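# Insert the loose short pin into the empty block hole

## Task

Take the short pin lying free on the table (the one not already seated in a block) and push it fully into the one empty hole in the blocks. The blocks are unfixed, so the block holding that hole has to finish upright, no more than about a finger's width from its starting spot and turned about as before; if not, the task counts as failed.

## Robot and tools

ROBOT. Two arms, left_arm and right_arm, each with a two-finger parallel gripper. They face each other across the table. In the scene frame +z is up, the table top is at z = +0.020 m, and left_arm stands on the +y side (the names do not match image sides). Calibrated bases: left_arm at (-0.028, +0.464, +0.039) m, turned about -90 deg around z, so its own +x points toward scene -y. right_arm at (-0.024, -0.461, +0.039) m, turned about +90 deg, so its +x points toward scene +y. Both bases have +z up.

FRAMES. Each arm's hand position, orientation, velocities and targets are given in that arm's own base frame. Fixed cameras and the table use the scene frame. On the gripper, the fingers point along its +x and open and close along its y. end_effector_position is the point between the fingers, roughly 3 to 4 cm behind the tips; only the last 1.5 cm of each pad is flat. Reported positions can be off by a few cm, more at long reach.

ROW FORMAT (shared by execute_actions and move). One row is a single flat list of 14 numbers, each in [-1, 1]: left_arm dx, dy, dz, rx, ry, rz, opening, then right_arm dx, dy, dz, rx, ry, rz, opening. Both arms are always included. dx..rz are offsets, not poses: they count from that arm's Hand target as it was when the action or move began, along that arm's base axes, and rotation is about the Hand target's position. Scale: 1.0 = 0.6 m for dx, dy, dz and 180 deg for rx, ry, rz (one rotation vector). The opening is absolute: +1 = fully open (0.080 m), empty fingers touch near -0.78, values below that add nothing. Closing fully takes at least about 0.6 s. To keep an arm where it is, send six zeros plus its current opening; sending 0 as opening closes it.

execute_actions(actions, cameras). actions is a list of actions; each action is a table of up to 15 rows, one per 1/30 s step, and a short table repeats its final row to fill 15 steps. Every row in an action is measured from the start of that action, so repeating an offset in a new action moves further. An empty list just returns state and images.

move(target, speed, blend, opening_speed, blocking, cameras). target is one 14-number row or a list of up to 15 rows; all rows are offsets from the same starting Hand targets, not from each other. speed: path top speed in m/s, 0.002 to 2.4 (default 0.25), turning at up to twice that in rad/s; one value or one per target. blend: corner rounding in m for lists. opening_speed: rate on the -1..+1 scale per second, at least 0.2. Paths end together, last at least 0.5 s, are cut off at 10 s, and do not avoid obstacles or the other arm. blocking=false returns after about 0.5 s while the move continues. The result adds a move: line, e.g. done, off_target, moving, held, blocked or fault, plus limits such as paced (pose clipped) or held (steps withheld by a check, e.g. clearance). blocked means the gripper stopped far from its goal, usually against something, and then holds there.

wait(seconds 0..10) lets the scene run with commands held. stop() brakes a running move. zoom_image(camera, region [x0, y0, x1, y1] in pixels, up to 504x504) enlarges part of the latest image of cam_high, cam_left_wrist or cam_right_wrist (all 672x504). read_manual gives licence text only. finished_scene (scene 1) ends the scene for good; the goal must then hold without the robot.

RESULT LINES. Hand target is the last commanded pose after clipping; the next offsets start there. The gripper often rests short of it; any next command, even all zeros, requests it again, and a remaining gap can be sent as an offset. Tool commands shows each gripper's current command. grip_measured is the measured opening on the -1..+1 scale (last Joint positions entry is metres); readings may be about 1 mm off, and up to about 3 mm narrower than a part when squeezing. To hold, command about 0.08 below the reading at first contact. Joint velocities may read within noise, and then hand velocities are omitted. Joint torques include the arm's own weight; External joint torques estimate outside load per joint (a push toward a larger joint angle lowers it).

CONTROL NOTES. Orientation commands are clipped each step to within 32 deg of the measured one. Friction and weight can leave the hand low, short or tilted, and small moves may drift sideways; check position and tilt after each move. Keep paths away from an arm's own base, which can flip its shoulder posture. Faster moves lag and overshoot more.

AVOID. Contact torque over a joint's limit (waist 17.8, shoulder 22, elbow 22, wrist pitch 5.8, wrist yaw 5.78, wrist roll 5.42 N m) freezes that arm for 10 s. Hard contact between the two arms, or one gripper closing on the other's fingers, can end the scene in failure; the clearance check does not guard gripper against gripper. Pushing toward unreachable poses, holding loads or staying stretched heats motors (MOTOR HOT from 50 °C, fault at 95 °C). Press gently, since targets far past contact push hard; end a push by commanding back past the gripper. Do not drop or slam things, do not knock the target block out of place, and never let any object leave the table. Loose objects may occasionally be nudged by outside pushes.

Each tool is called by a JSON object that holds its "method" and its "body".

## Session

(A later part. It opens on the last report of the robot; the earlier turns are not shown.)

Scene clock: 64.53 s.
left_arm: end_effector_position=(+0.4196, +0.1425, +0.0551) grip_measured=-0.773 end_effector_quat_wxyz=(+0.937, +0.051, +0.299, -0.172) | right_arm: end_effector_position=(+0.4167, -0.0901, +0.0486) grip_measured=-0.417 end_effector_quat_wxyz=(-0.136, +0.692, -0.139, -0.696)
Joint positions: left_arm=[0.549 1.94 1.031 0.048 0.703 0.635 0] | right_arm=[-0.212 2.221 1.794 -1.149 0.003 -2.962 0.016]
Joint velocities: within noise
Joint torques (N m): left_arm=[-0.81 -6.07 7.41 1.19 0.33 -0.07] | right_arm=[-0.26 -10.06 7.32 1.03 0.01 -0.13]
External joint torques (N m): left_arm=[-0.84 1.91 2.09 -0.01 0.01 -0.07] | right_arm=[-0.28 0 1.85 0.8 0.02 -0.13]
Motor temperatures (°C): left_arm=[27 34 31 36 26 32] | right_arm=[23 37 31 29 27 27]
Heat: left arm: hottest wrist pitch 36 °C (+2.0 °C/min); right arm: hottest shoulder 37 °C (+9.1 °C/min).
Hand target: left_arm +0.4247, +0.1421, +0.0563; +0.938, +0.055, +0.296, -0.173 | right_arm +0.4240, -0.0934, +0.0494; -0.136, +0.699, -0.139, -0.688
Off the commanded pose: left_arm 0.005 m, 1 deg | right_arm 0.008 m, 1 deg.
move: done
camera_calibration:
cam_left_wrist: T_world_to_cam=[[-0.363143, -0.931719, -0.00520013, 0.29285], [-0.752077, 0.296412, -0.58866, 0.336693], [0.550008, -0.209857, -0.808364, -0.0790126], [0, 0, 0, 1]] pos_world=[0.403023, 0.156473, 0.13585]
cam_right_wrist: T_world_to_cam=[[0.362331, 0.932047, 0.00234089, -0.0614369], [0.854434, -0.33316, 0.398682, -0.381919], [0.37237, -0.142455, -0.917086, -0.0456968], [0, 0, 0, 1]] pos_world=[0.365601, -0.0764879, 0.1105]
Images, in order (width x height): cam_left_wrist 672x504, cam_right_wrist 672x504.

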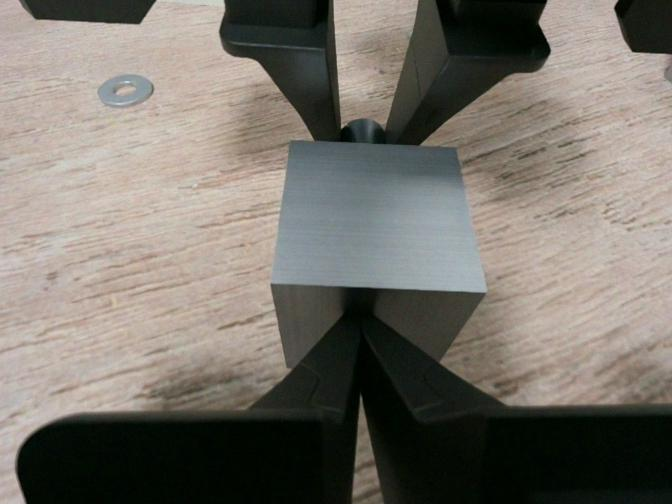

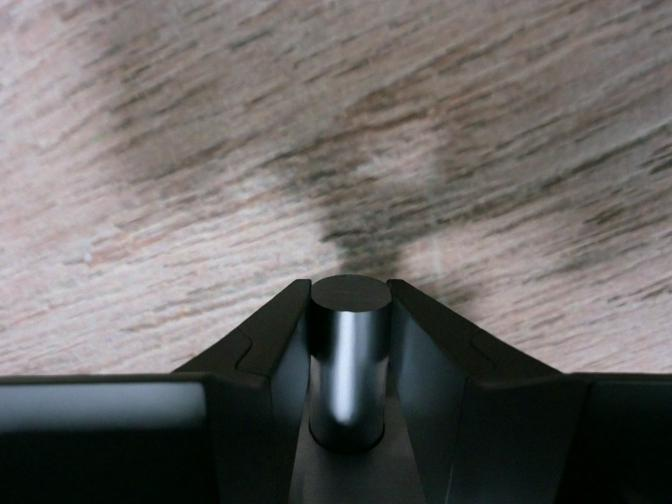

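{"method": "move", "body": {"target": [[0,0,0,0,0,0,-0.8,-0.006,0.0024,-0.001,-0.0017,-0.0041,0,-0.45],[0,0,0,0,0,0,-0.8,0.0015,-0.0006,-0.001,-0.0017,-0.0041,0,-0.45]], "speed": 0.04, "cameras": ["cam_right_wrist","cam_left_wrist"]}}

{"method": "zoom_image", "body": {"camera": "cam_right_wrist", "region": [270, 400, 430, 504]}}

Scene clock: 65.43 s.
left_arm: end_effector_position=(+0.4195, +0.1426, +0.0549) grip_measured=-0.773 end_effector_quat_wxyz=(+0.937, +0.051, +0.300, -0.172) | right_arm: end_effector_position=(+0.4200, -0.0911, +0.0473) grip_measured=-0.417 end_effector_quat_wxyz=(-0.136, +0.698, -0.139, -0.689)
Joint positions: left_arm=[0.549 1.94 1.031 0.048 0.702 0.635 0] | right_arm=[-0.212 2.218 1.784 -1.123 0.004 -2.962 0.016]
Joint velocities: within noise
Joint torques (N m): left_arm=[-0.78 -6.1 7.43 1.2 0.4 -0.07] | right_arm=[-0.17 -10.76 6.64 0.73 0.05 -0.12]
External joint torques (N m): left_arm=[-0.77 1.93 2.09 -0.02 0.07 -0.07] | right_arm=[-0.24 -0.73 1.17 0.48 0.05 -0.12]
Motor temperatures (°C): left_arm=[27 34 31 36 26 32] | right_arm=[23 37 31 29 27 27]
Heat: left arm: hottest wrist pitch 36 °C (+2.0 °C/min); right arm: hottest shoulder 37 °C (+9.1 °C/min).
Hand target: left_arm +0.4247, +0.1421, +0.0562; +0.938, +0.055, +0.296, -0.174 | right_arm +0.4249, -0.0937, +0.0489; -0.135, +0.704, -0.140, -0.683
Off the commanded pose: left_arm 0.005 m, 1 deg | right_arm 0.006 m, 1 deg.
move: done
camera_calibration:
cam_left_wrist: T_world_to_cam=[[-0.362693, -0.931894, -0.00523999, 0.292701], [-0.752588, 0.296214, -0.588107, 0.336736], [0.549605, -0.209358, -0.808766, -0.0790349], [0, 0, 0, 1]] pos_world=[0.403022, 0.156473, 0.13565]
cam_right_wrist: T_world_to_cam=[[0.362686, 0.9319, 0.00457096, -0.0618883], [0.846728, -0.331579, 0.41606, -0.38188], [0.389242, -0.147029, -0.909325, -0.056049], [0, 0, 0, 1]] pos_world=[0.367611, -0.0771907, 0.108201]
Images, in order (width x height): cam_left_wrist 672x504, cam_right_wrist 672x504.

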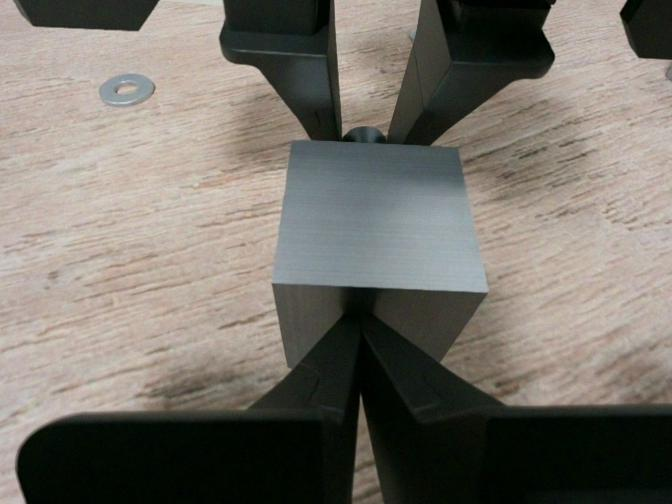

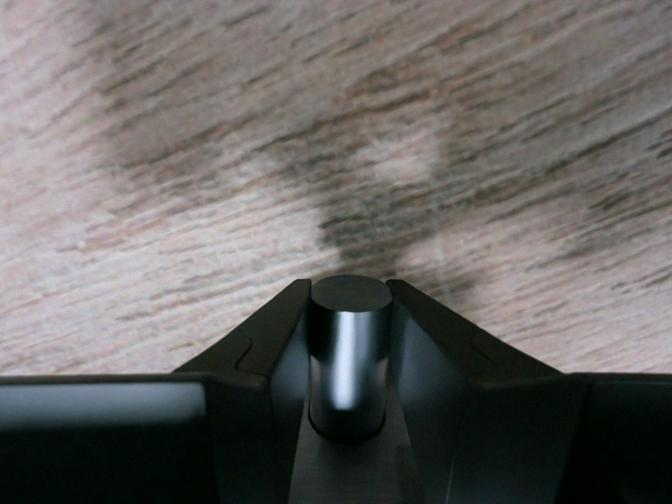

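Scaled by 3.150 from the camera's 672x504 image, which has a finer 960x720 frame.

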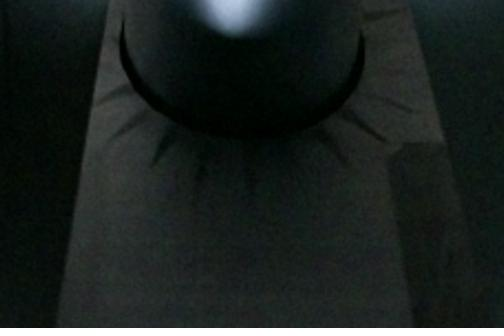

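{"method": "move", "body": {"target": [[0,0,0,0,0,0,-0.8,-0.006,0.0024,0.0008,0.0012,0.0029,0,-0.45],[0,0,0,0,0,0,-0.8,0.0062,-0.0025,0.0,0,0,0,-0.45]], "speed": 0.04, "cameras": ["cam_right_wrist","cam_left_wrist"]}}

{"method": "zoom_image", "body": {"camera": "cam_right_wrist", "region": [270, 380, 430, 504]}}

Scene clock: 66.43 s.
left_arm: end_effector_position=(+0.4195, +0.1426, +0.0549) grip_measured=-0.773 end_effector_quat_wxyz=(+0.937, +0.051, +0.300, -0.172) | right_arm: end_effector_position=(+0.4204, -0.0915, +0.0485) grip_measured=-0.417 end_effector_quat_wxyz=(-0.136, +0.695, -0.139, -0.692)
Joint positions: left_arm=[0.549 1.94 1.031 0.048 0.701 0.635 0] | right_arm=[-0.213 2.227 1.804 -1.142 0.004 -2.963 0.016]
Joint velocities: within noise
Joint torques (N m): left_arm=[-0.81 -6.08 7.43 1.2 0.39 -0.07] | right_arm=[-0.24 -9.87 7.5 1.33 0.06 -0.14]
External joint torques (N m): left_arm=[-0.74 1.85 2.19 0.01 0.06 -0.07] | right_arm=[-0.17 0.28 1.97 1.06 0.06 -0.14]
Motor temperatures (°C): left_arm=[27 34 31 36 26 32] | right_arm=[23 37 31 29 27 27]
Heat: left arm: hottest wrist pitch 36 °C (+2.0 °C/min); right arm: hottest shoulder 37 °C (+9.1 °C/min).
Hand target: left_arm +0.4247, +0.1421, +0.0562; +0.938, +0.055, +0.296, -0.173 | right_arm +0.4286, -0.0952, +0.0489; -0.135, +0.704, -0.140, -0.683
Off the commanded pose: left_arm 0.005 m, 1 deg | right_arm 0.009 m, 1 deg.
move: off_target (right_arm)
camera_calibration:
cam_left_wrist: T_world_to_cam=[[-0.362454, -0.931986, -0.00546817, 0.292743], [-0.752786, 0.296211, -0.587855, 0.336693], [0.549492, -0.208954, -0.808948, -0.0790875], [0, 0, 0, 1]] pos_world=[0.403022, 0.156574, 0.13555]
cam_right_wrist: T_world_to_cam=[[0.362684, 0.931906, 0.00327867, -0.0616486], [0.850149, -0.332302, 0.408437, -0.384075], [0.381715, -0.145346, -0.91278, -0.051679], [0, 0, 0, 1]] pos_world=[0.368607, -0.0776896, 0.109901]
Images, in order (width x height): cam_left_wrist 672x504, cam_right_wrist 672x504.

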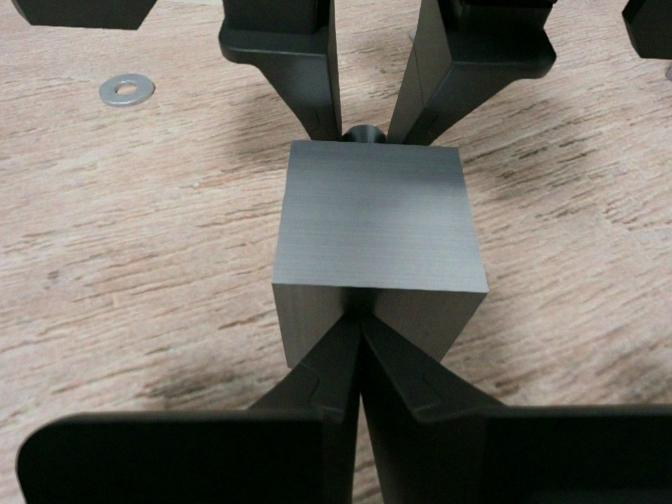

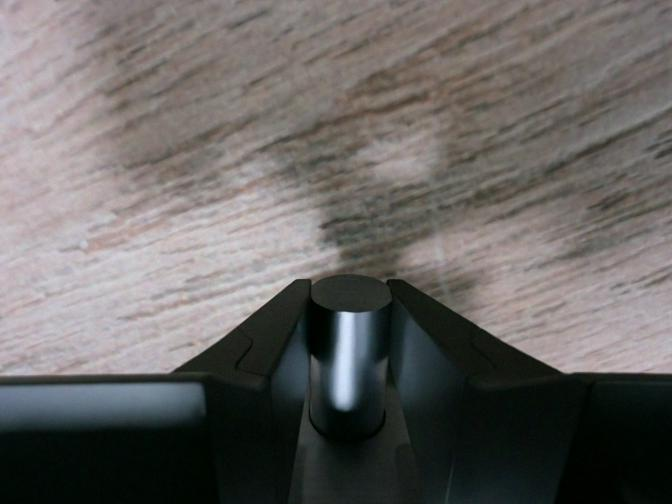

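Scaled by 3.150 from the camera's 672x504 image, which has a finer 960x720 frame.

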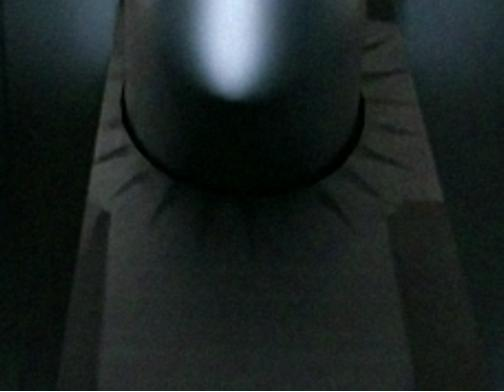

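{"method": "move", "body": {"target": [[0,0,0,0,0,0,-0.8,-0.006,0.0024,-0.001,-0.0025,-0.0062,0,-0.5],[0,0,0,0,0,0,-0.8,0.0108,-0.0044,-0.001,-0.0025,-0.0062,0,-0.5]], "speed": 0.04, "cameras": ["cam_right_wrist","cam_left_wrist"]}}

{"method": "zoom_image", "body": {"camera": "cam_right_wrist", "region": [270, 380, 430, 504]}}

Scene clock: 68.20 s.
left_arm: end_effector_position=(+0.4193, +0.1431, +0.0548) grip_measured=-0.773 end_effector_quat_wxyz=(+0.937, +0.051, +0.300, -0.171) | right_arm: end_effector_position=(+0.4203, -0.0916, +0.0474) grip_measured=-0.417 end_effector_quat_wxyz=(-0.136, +0.697, -0.139, -0.690)
Joint positions: left_arm=[0.55 1.94 1.031 0.048 0.701 0.635 0] | right_arm=[-0.213 2.223 1.793 -1.131 0.004 -2.963 0.016]
Joint velocities: within noise
Joint torques (N m): left_arm=[-0.92 -6.09 7.4 1.24 0.39 -0.06] | right_arm=[0.03 -11.61 5.01 0.62 0 0.01]
External joint torques (N m): left_arm=[-0.94 1.92 2.03 0.02 0.07 -0.06] | right_arm=[0.04 -1.5 -0.49 0.37 0 0.01]
Motor temperatures (°C): left_arm=[27 34 31 36 26 32] | right_arm=[23 37 31 30 27 27]
Heat: left arm: hottest wrist pitch 36 °C (+2.0 °C/min); right arm: hottest shoulder 37 °C (+9.1 °C/min).
Hand target: left_arm +0.4247, +0.1422, +0.0562; +0.938, +0.055, +0.296, -0.173 | right_arm +0.4208, -0.0917, +0.0475; -0.136, +0.698, -0.139, -0.689 (not the last commanded pose)
Off the commanded pose: left_arm 0.006 m, 1 deg | right_arm 0.016 m, 2 deg.
move: held (right_arm; a check stopped the path); path passed 1 of 2 targets; limits=held
pose unreachable (left arm): on one or more control steps of this call, first in action 0 (counted from 0), this arm could not follow its commanded pose, so it was not sent that pose on those steps. It may still have moved: this result reports where it is.
cause: moving toward the commanded pose would bring a part of the arm too close to another arm (a part of this arm just beyond joint 6 (wrist roll) and a part of the right arm just beyond its joint 4 (wrist pitch), along the way the arms are being sent, or toward where that arm still pushes).
pose unreachable (right arm): on one or more control steps of this call, first in action 0 (counted from 0), this arm could not follow its commanded pose, so it was not sent that pose on those steps. It may still have moved: this result reports where it is.
cause: moving toward the commanded pose would bring a part of the arm too close to another arm (a part of this arm just beyond joint 4 (wrist pitch) and a part of the left arm just beyond its joint 6 (wrist roll), along the way the arms are being sent, or toward where that arm still pushes).
camera_calibration:
cam_left_wrist: T_world_to_cam=[[-0.361403, -0.932397, -0.00484855, 0.292599], [-0.753523, 0.295125, -0.587455, 0.336837], [0.549173, -0.208654, -0.809242, -0.0787723], [0, 0, 0, 1]] pos_world=[0.40282, 0.156974, 0.135549]
cam_right_wrist: T_world_to_cam=[[0.36265, 0.931919, 0.00356887, -0.0615169], [0.848333, -0.331703, 0.41268, -0.38291], [0.385768, -0.146631, -0.910869, -0.0546045], [0, 0, 0, 1]] pos_world=[0.368209, -0.0776904, 0.108502]
Images, in order (width x height): cam_left_wrist 672x504, cam_right_wrist 672x504.

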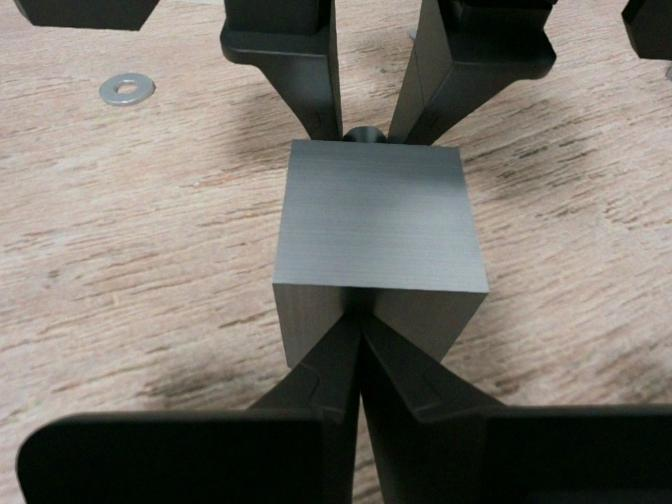

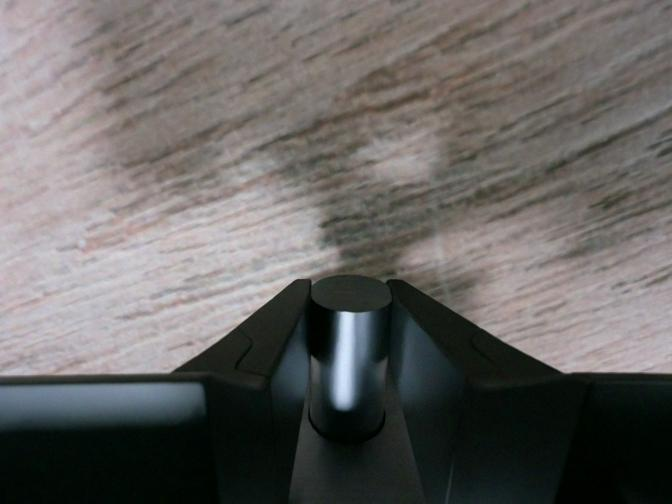

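Scaled by 3.150 from the camera's 672x504 image, which has a finer 960x720 frame.

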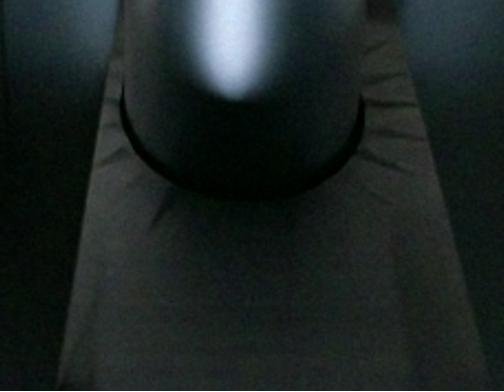

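{"method": "move", "body": {"target": [[-0.0125,0.0048,0,0,0,0,-0.8,0,0,0,0,0,0,-0.5],[-0.0232,0.007,-0.0187,-0.0383,-0.1042,0,-0.8,0,0,0,0,0,0,-0.5],[-0.0107,0.0022,-0.0187,-0.0383,-0.1042,0,-0.8,0,0,0,0,0,0,-0.5]], "speed": [0.1,0.2,0.03], "cameras": ["cam_right_wrist","cam_left_wrist","cam_high"]}}

Scene clock: 70.30 s.
left_arm: end_effector_position=(+0.4156, +0.1461, +0.0478) grip_measured=-0.773 end_effector_quat_wxyz=(+0.975, +0.027, +0.127, -0.178) | right_arm: end_effector_position=(+0.4202, -0.0916, +0.0474) grip_measured=-0.417 end_effector_quat_wxyz=(-0.136, +0.697, -0.139, -0.690)
Joint positions: left_arm=[0.615 2.094 0.82 0.832 0.928 0.369 0] | right_arm=[-0.213 2.223 1.793 -1.131 0.004 -2.963 0.016]
Joint velocities: within noise
Joint torques (N m): left_arm=[-1.08 -5.78 4.81 1.35 -0.03 -0.08] | right_arm=[0.03 -11.62 4.96 0.55 0 0.01]
External joint torques (N m): left_arm=[-1.09 2.06 0.7 -0.04 -0.25 -0.08] | right_arm=[0.04 -1.5 -0.53 0.3 0 0.01]
Motor temperatures (°C): left_arm=[27 35 31 37 26 32] | right_arm=[23 37 31 30 27 27]
Heat: left arm: hottest wrist pitch 37 °C (+3.0 °C/min); right arm: hottest shoulder 37 °C (+8.1 °C/min).
Hand target: left_arm +0.4182, +0.1436, +0.0450; +0.975, +0.026, +0.128, -0.179 | right_arm +0.4208, -0.0917, +0.0475; -0.136, +0.698, -0.139, -0.689
Off the commanded pose: left_arm 0.005 m, 0 deg | right_arm 0.001 m, 0 deg.
move: done
camera_calibration:
cam_left_wrist: T_world_to_cam=[[-0.359755, -0.932792, -0.0217805, 0.294275], [-0.508066, 0.215421, -0.833944, 0.250467], [0.782589, -0.28895, -0.551419, -0.179327], [0, 0, 0, 1]] pos_world=[0.37346, 0.168726, 0.116401]
cam_right_wrist: T_world_to_cam=[[0.362686, 0.931905, 0.00352816, -0.0614911], [0.848501, -0.331787, 0.412266, -0.38289], [0.385363, -0.146529, -0.911057, -0.0542973], [0, 0, 0, 1]] pos_world=[0.368109, -0.0776904, 0.108602]

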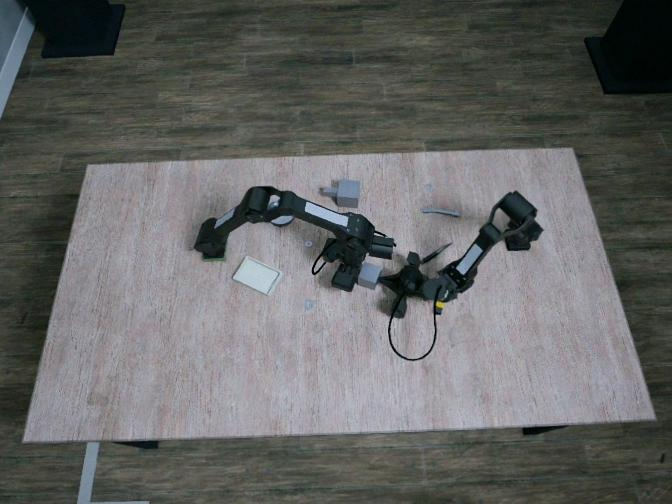

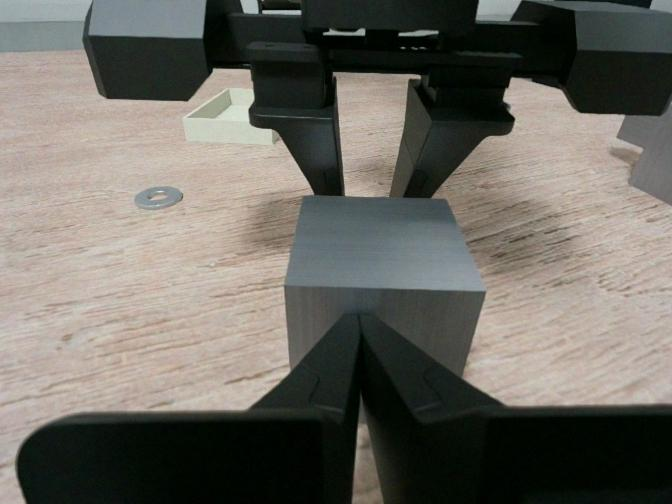

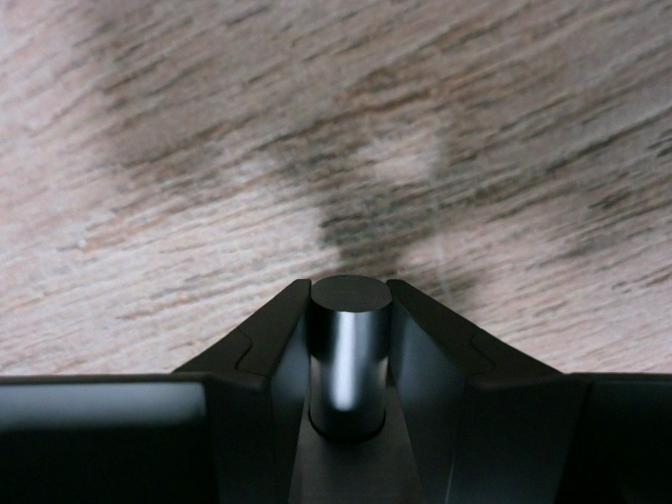

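{"method": "move", "body": {"target": [0.003,-0.0012,0,0,0,0,-0.8,0.0247,-0.0101,0.001,-0.002,-0.005,0,-0.55], "speed": 0.04, "cameras": ["cam_right_wrist","cam_left_wrist"]}}

{"method": "zoom_image", "body": {"camera": "cam_right_wrist", "region": [270, 380, 430, 504]}}

Scene clock: 71.30 s.
left_arm: end_effector_position=(+0.4159, +0.1455, +0.0476) grip_measured=-0.773 end_effector_quat_wxyz=(+0.975, +0.025, +0.127, -0.178) | right_arm: end_effector_position=(+0.4221, -0.0923, +0.0482) grip_measured=-0.417 end_effector_quat_wxyz=(-0.136, +0.688, -0.139, -0.699)
Joint positions: left_arm=[0.613 2.095 0.82 0.834 0.927 0.365 0] | right_arm=[-0.214 2.253 1.845 -1.177 0.004 -2.963 0.016]
Joint velocities: within noise
Joint torques (N m): left_arm=[-1.45 -5.61 5.3 1.33 -0.18 -0.08] | right_arm=[-0.33 -9.42 8.25 2.55 0.09 -0.18]
External joint torques (N m): left_arm=[-1.47 2.16 1.23 -0.04 -0.39 -0.08] | right_arm=[-0.34 0.86 2.74 2.32 0.1 -0.18]
Motor temperatures (°C): left_arm=[27 34 31 37 26 32] | right_arm=[23 37 32 30 27 27]
Heat: left arm: hottest wrist pitch 37 °C (+3.0 °C/min); right arm: hottest shoulder 37 °C (+8.1 °C/min).
Hand target: left_arm +0.4201, +0.1427, +0.0450; +0.975, +0.026, +0.128, -0.180 | right_arm +0.4356, -0.0978, +0.0482; -0.135, +0.704, -0.140, -0.683
Off the commanded pose: left_arm 0.006 m, 0 deg | right_arm 0.015 m, 3 deg.
move: off_target (right_arm)
camera_calibration:
cam_left_wrist: T_world_to_cam=[[-0.360063, -0.93273, -0.0192018, 0.293748], [-0.508591, 0.213504, -0.834117, 0.251066], [0.782106, -0.290569, -0.551253, -0.179517], [0, 0, 0, 1]] pos_world=[0.373859, 0.168222, 0.1161]
cam_right_wrist: T_world_to_cam=[[0.363442, 0.931617, -0.000127357, -0.0616965], [0.85751, -0.334478, 0.390898, -0.388113], [0.364124, -0.142178, -0.920434, -0.0446567], [0, 0, 0, 1]] pos_world=[0.371494, -0.0786872, 0.110601]
Images, in order (width x height): cam_left_wrist 672x504, cam_right_wrist 672x504.

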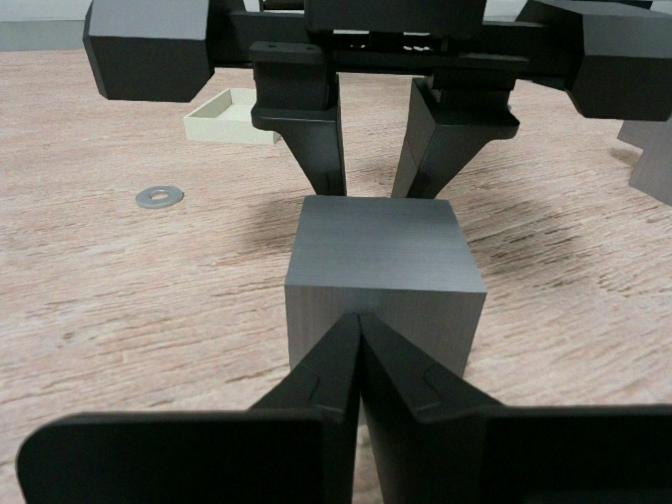

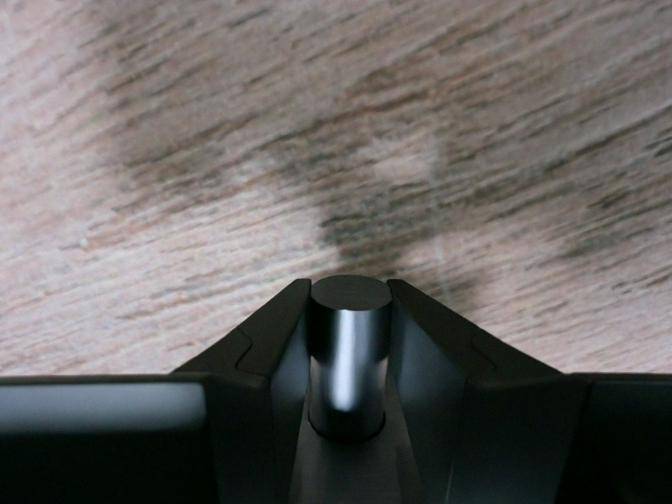

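Scaled by 3.150 from the camera's 672x504 image, which has a finer 960x720 frame.

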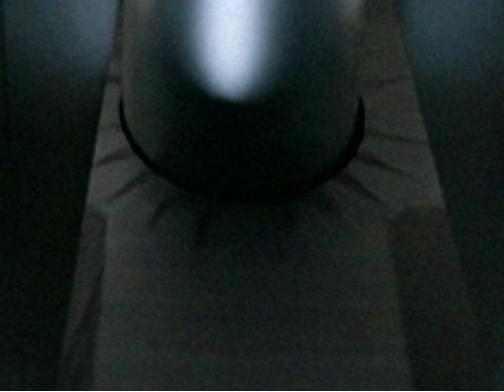

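{"method": "move", "body": {"target": [[-0.003,0.0012,0,0,0,0,-0.8,-0.025,0.010,0,0.002,0.005,0,-0.55]], "speed": 0.05, "cameras": ["cam_right_wrist"]}}

{"method": "move", "body": {"target": [[0,0,0,0,0,0,-0.8,0,0,0,0,0,0,-0.1],[0,0,0,0,0,0,-0.8,0,0,0.13,0,0,0,-0.1]], "speed": 0.12, "opening_speed": 1.0}}

Scene clock: 72.40 s.
left_arm: end_effector_position=(+0.4159, +0.1455, +0.0476) grip_measured=-0.773 end_effector_quat_wxyz=(+0.975, +0.025, +0.127, -0.178) | right_arm: end_effector_position=(+0.4206, -0.0920, +0.0466) grip_measured=-0.417 end_effector_quat_wxyz=(-0.136, +0.695, -0.140, -0.692)
Joint positions: left_arm=[0.613 2.095 0.82 0.834 0.927 0.365 0] | right_arm=[-0.214 2.23 1.801 -1.137 0.004 -2.963 0.016]
Joint velocities: within noise
Joint torques (N m): left_arm=[-0.95 -5.87 4.8 1.27 0 0.03] | right_arm=[0.05 -12.64 4.26 0.82 0 -0.01]
External joint torques (N m): left_arm=[-0.92 1.95 0.68 -0.12 -0.22 0.03] | right_arm=[-0.03 -2.48 -1.25 0.57 0.01 0]
Motor temperatures (°C): left_arm=[27 34 31 37 26 32] | right_arm=[23 37 31 30 27 27]
Heat: left arm: hottest wrist pitch 37 °C (+3.0 °C/min); right arm: hottest shoulder 37 °C (+8.1 °C/min).
Hand target: left_arm +0.4183, +0.1435, +0.0450; +0.975, +0.026, +0.128, -0.180 | right_arm +0.4206, -0.0918, +0.0482; -0.136, +0.698, -0.139, -0.689
Off the commanded pose: left_arm 0.004 m, 0 deg | right_arm 0.002 m, 0 deg.
move: done
camera_calibration:
cam_right_wrist: T_world_to_cam=[[0.363692, 0.931515, 0.00283141, -0.0616958], [0.849965, -0.333093, 0.408178, -0.383566], [0.381167, -0.146044, -0.912898, -0.0533865], [0, 0, 0, 1]] pos_world=[0.368805, -0.0780896, 0.108001]
Images, in order (width x height): cam_right_wrist 672x504.

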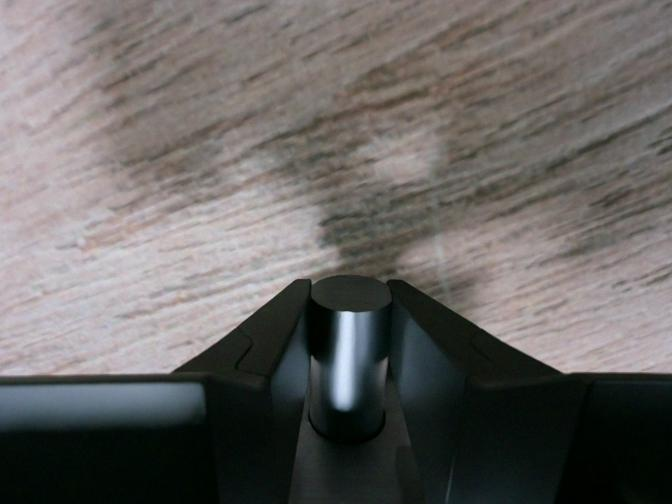

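Scene clock: 74.43 s.
left_arm: end_effector_position=(+0.4161, +0.1461, +0.0475) grip_measured=-0.773 end_effector_quat_wxyz=(+0.976, +0.026, +0.127, -0.176) | right_arm: end_effector_position=(+0.4193, -0.0917, +0.1220) grip_measured=-0.102 end_effector_quat_wxyz=(-0.136, +0.694, -0.140, -0.693)
Joint positions: left_arm=[0.613 2.095 0.82 0.835 0.922 0.365 0] | right_arm=[-0.214 2.211 2.071 -1.428 0.004 -2.963 0.03]
Joint velocities: within noise
Joint torques (N m): left_arm=[-0.92 -5.91 4.83 1.22 0.18 0.03] | right_arm=[0.07 -12.02 6.19 0.08 0 -0.01]
External joint torques (N m): left_arm=[-0.98 1.89 0.74 -0.17 -0.04 0.03] | right_arm=[0.07 -2 0.7 -0.14 0 0]
Motor temperatures (°C): left_arm=[27 34 31 37 26 32] | right_arm=[23 38 31 30 27 27]
Heat: left arm: hottest wrist pitch 37 °C (+3.0 °C/min); right arm: hottest shoulder 38 °C (+8.1 °C/min).
Hand target: left_arm +0.4183, +0.1435, +0.0450; +0.975, +0.026, +0.128, -0.180 | right_arm +0.4206, -0.0918, +0.1261; -0.136, +0.698, -0.139, -0.689
Off the commanded pose: left_arm 0.004 m, 0 deg | right_arm 0.004 m, 1 deg.
move: done
camera_calibration:
cam_left_wrist: T_world_to_cam=[[-0.356068, -0.934232, -0.0206261, 0.293122], [-0.509988, 0.212775, -0.83345, 0.251648], [0.783025, -0.286246, -0.552209, -0.180516], [0, 0, 0, 1]] pos_world=[0.374058, 0.168628, 0.1161]
cam_right_wrist: T_world_to_cam=[[0.363764, 0.931488, 0.00236127, -0.0617307], [0.851174, -0.333427, 0.405375, -0.413303], [0.378389, -0.145451, -0.914148, 0.017298], [0, 0, 0, 1]] pos_world=[0.367703, -0.0777891, 0.183501]

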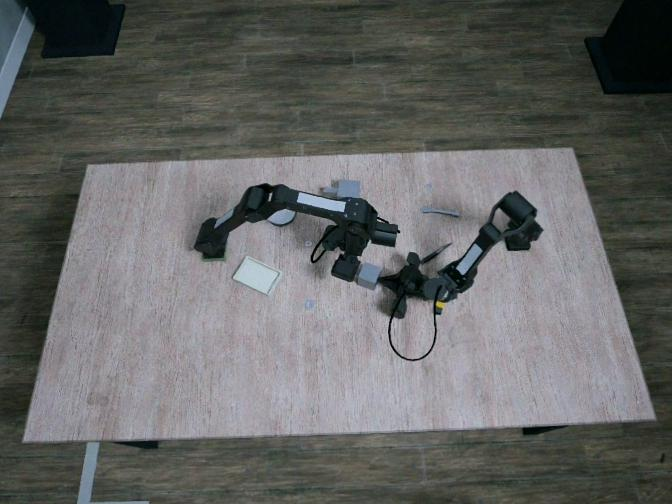

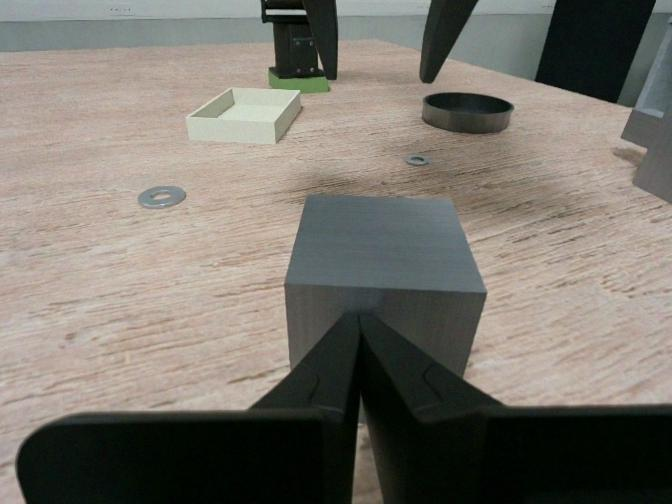

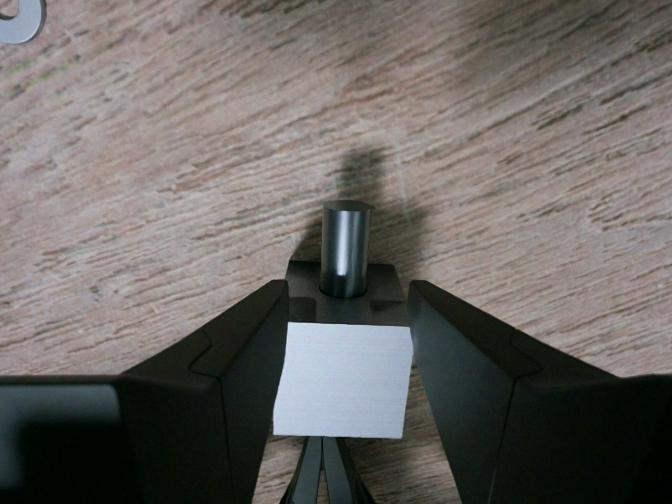

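{"method": "move", "body": {"target": [-0.08,0.031,0.03,0,0,0,-0.8,-0.02,0.008,0.06,0,0,0,-0.1], "speed": 0.12}}

{"method": "zoom_image", "body": {"camera": "cam_right_wrist", "region": [250, 180, 450, 400]}}

{"method": "zoom_image", "body": {"camera": "cam_high", "region": [310, 160, 430, 310]}}

Scene clock: 75.70 s.
left_arm: end_effector_position=(+0.3720, +0.1630, +0.0590) grip_measured=-0.773 end_effector_quat_wxyz=(+0.975, +0.022, +0.132, -0.179) | right_arm: end_effector_position=(+0.4080, -0.0878, +0.1553) grip_measured=-0.102 end_effector_quat_wxyz=(-0.136, +0.692, -0.139, -0.695)
Joint positions: left_arm=[0.737 1.978 0.74 0.693 1.034 0.476 0] | right_arm=[-0.21 2.185 2.161 -1.552 0.004 -2.96 0.03]
Joint velocities: within noise
Joint torques (N m): left_arm=[0.16 -7.67 3.41 0.99 0.56 0.12] | right_arm=[0.22 -12.63 6.05 0.06 0 0.07]
External joint torques (N m): left_arm=[0.17 -0.64 -0.69 -0.29 0.28 0.12] | right_arm=[0.28 -2.87 0.65 -0.17 0 0.07]
Motor temperatures (°C): left_arm=[27 34 31 37 26 32] | right_arm=[23 38 31 30 27 27]
Heat: left arm: hottest wrist pitch 37 °C (+3.0 °C/min); right arm: hottest shoulder 38 °C (+8.0 °C/min).
Hand target: left_arm +0.3702, +0.1621, +0.0630; +0.975, +0.026, +0.128, -0.179 | right_arm +0.4086, -0.0870, +0.1621; -0.136, +0.698, -0.139, -0.689
Off the commanded pose: left_arm 0.004 m, 1 deg | right_arm 0.007 m, 1 deg.
move: done
camera_calibration:
cam_left_wrist: T_world_to_cam=[[-0.359682, -0.93301, -0.0109859, 0.293982], [-0.518117, 0.209502, -0.829255, 0.238375], [0.776005, -0.292576, -0.558763, -0.130669], [0, 0, 0, 1]] pos_world=[0.330645, 0.186117, 0.12789]
cam_right_wrist: T_world_to_cam=[[0.36305, 0.931769, 0.00124851, -0.0607742], [0.854133, -0.333335, 0.39918, -0.416153], [0.372359, -0.143856, -0.916872, 0.0556299], [0, 0, 0, 1]] pos_world=[0.3568, -0.0740884, 0.217201]

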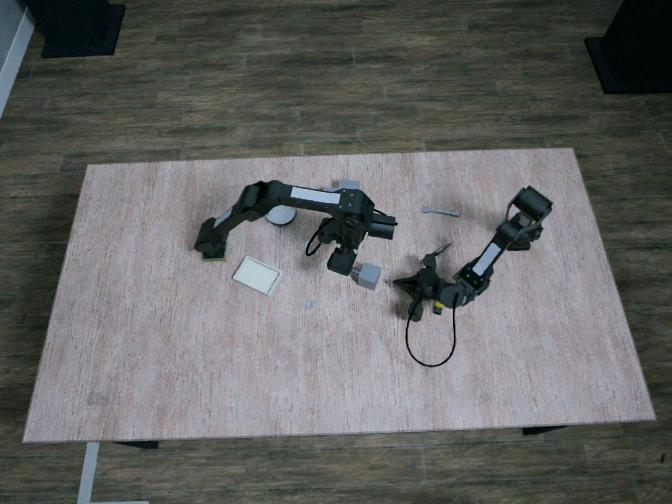

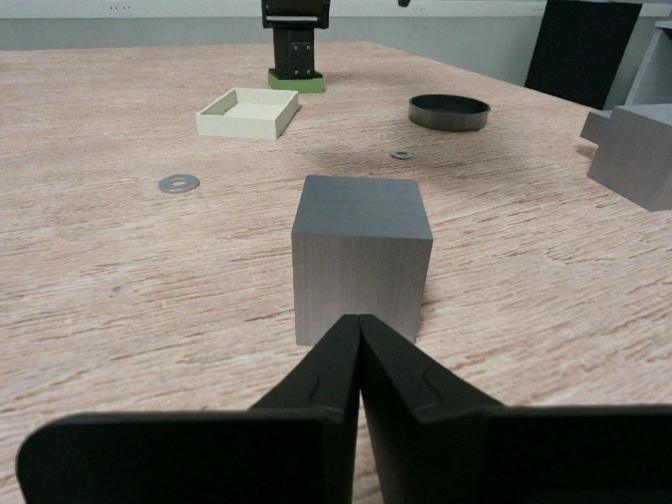

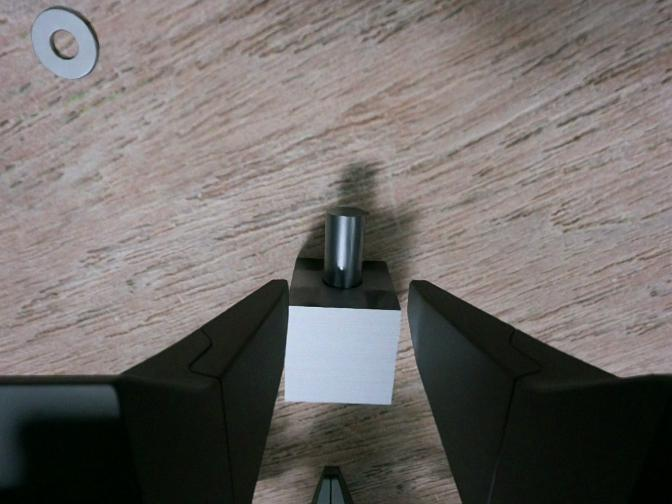

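Scaled by 2.291 from the camera's 672x504 image, which has a finer 960x720 frame.

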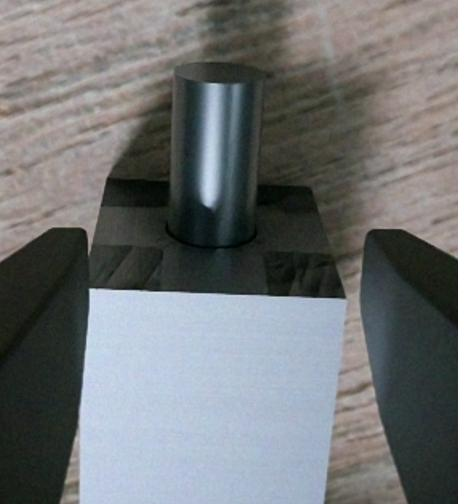

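Scaled by 3.360 from the camera's 672x504 image, which has a finer 960x720 frame.

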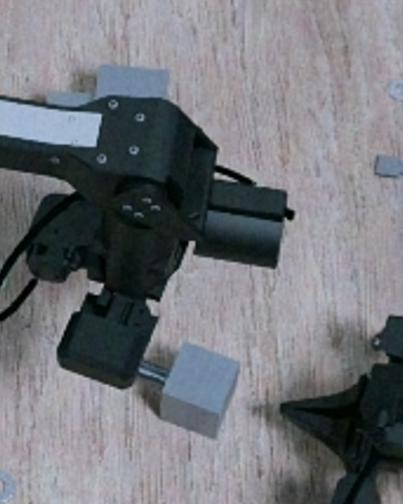

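{"method": "finished_scene", "body": {}}

The scene is finished: the task was done.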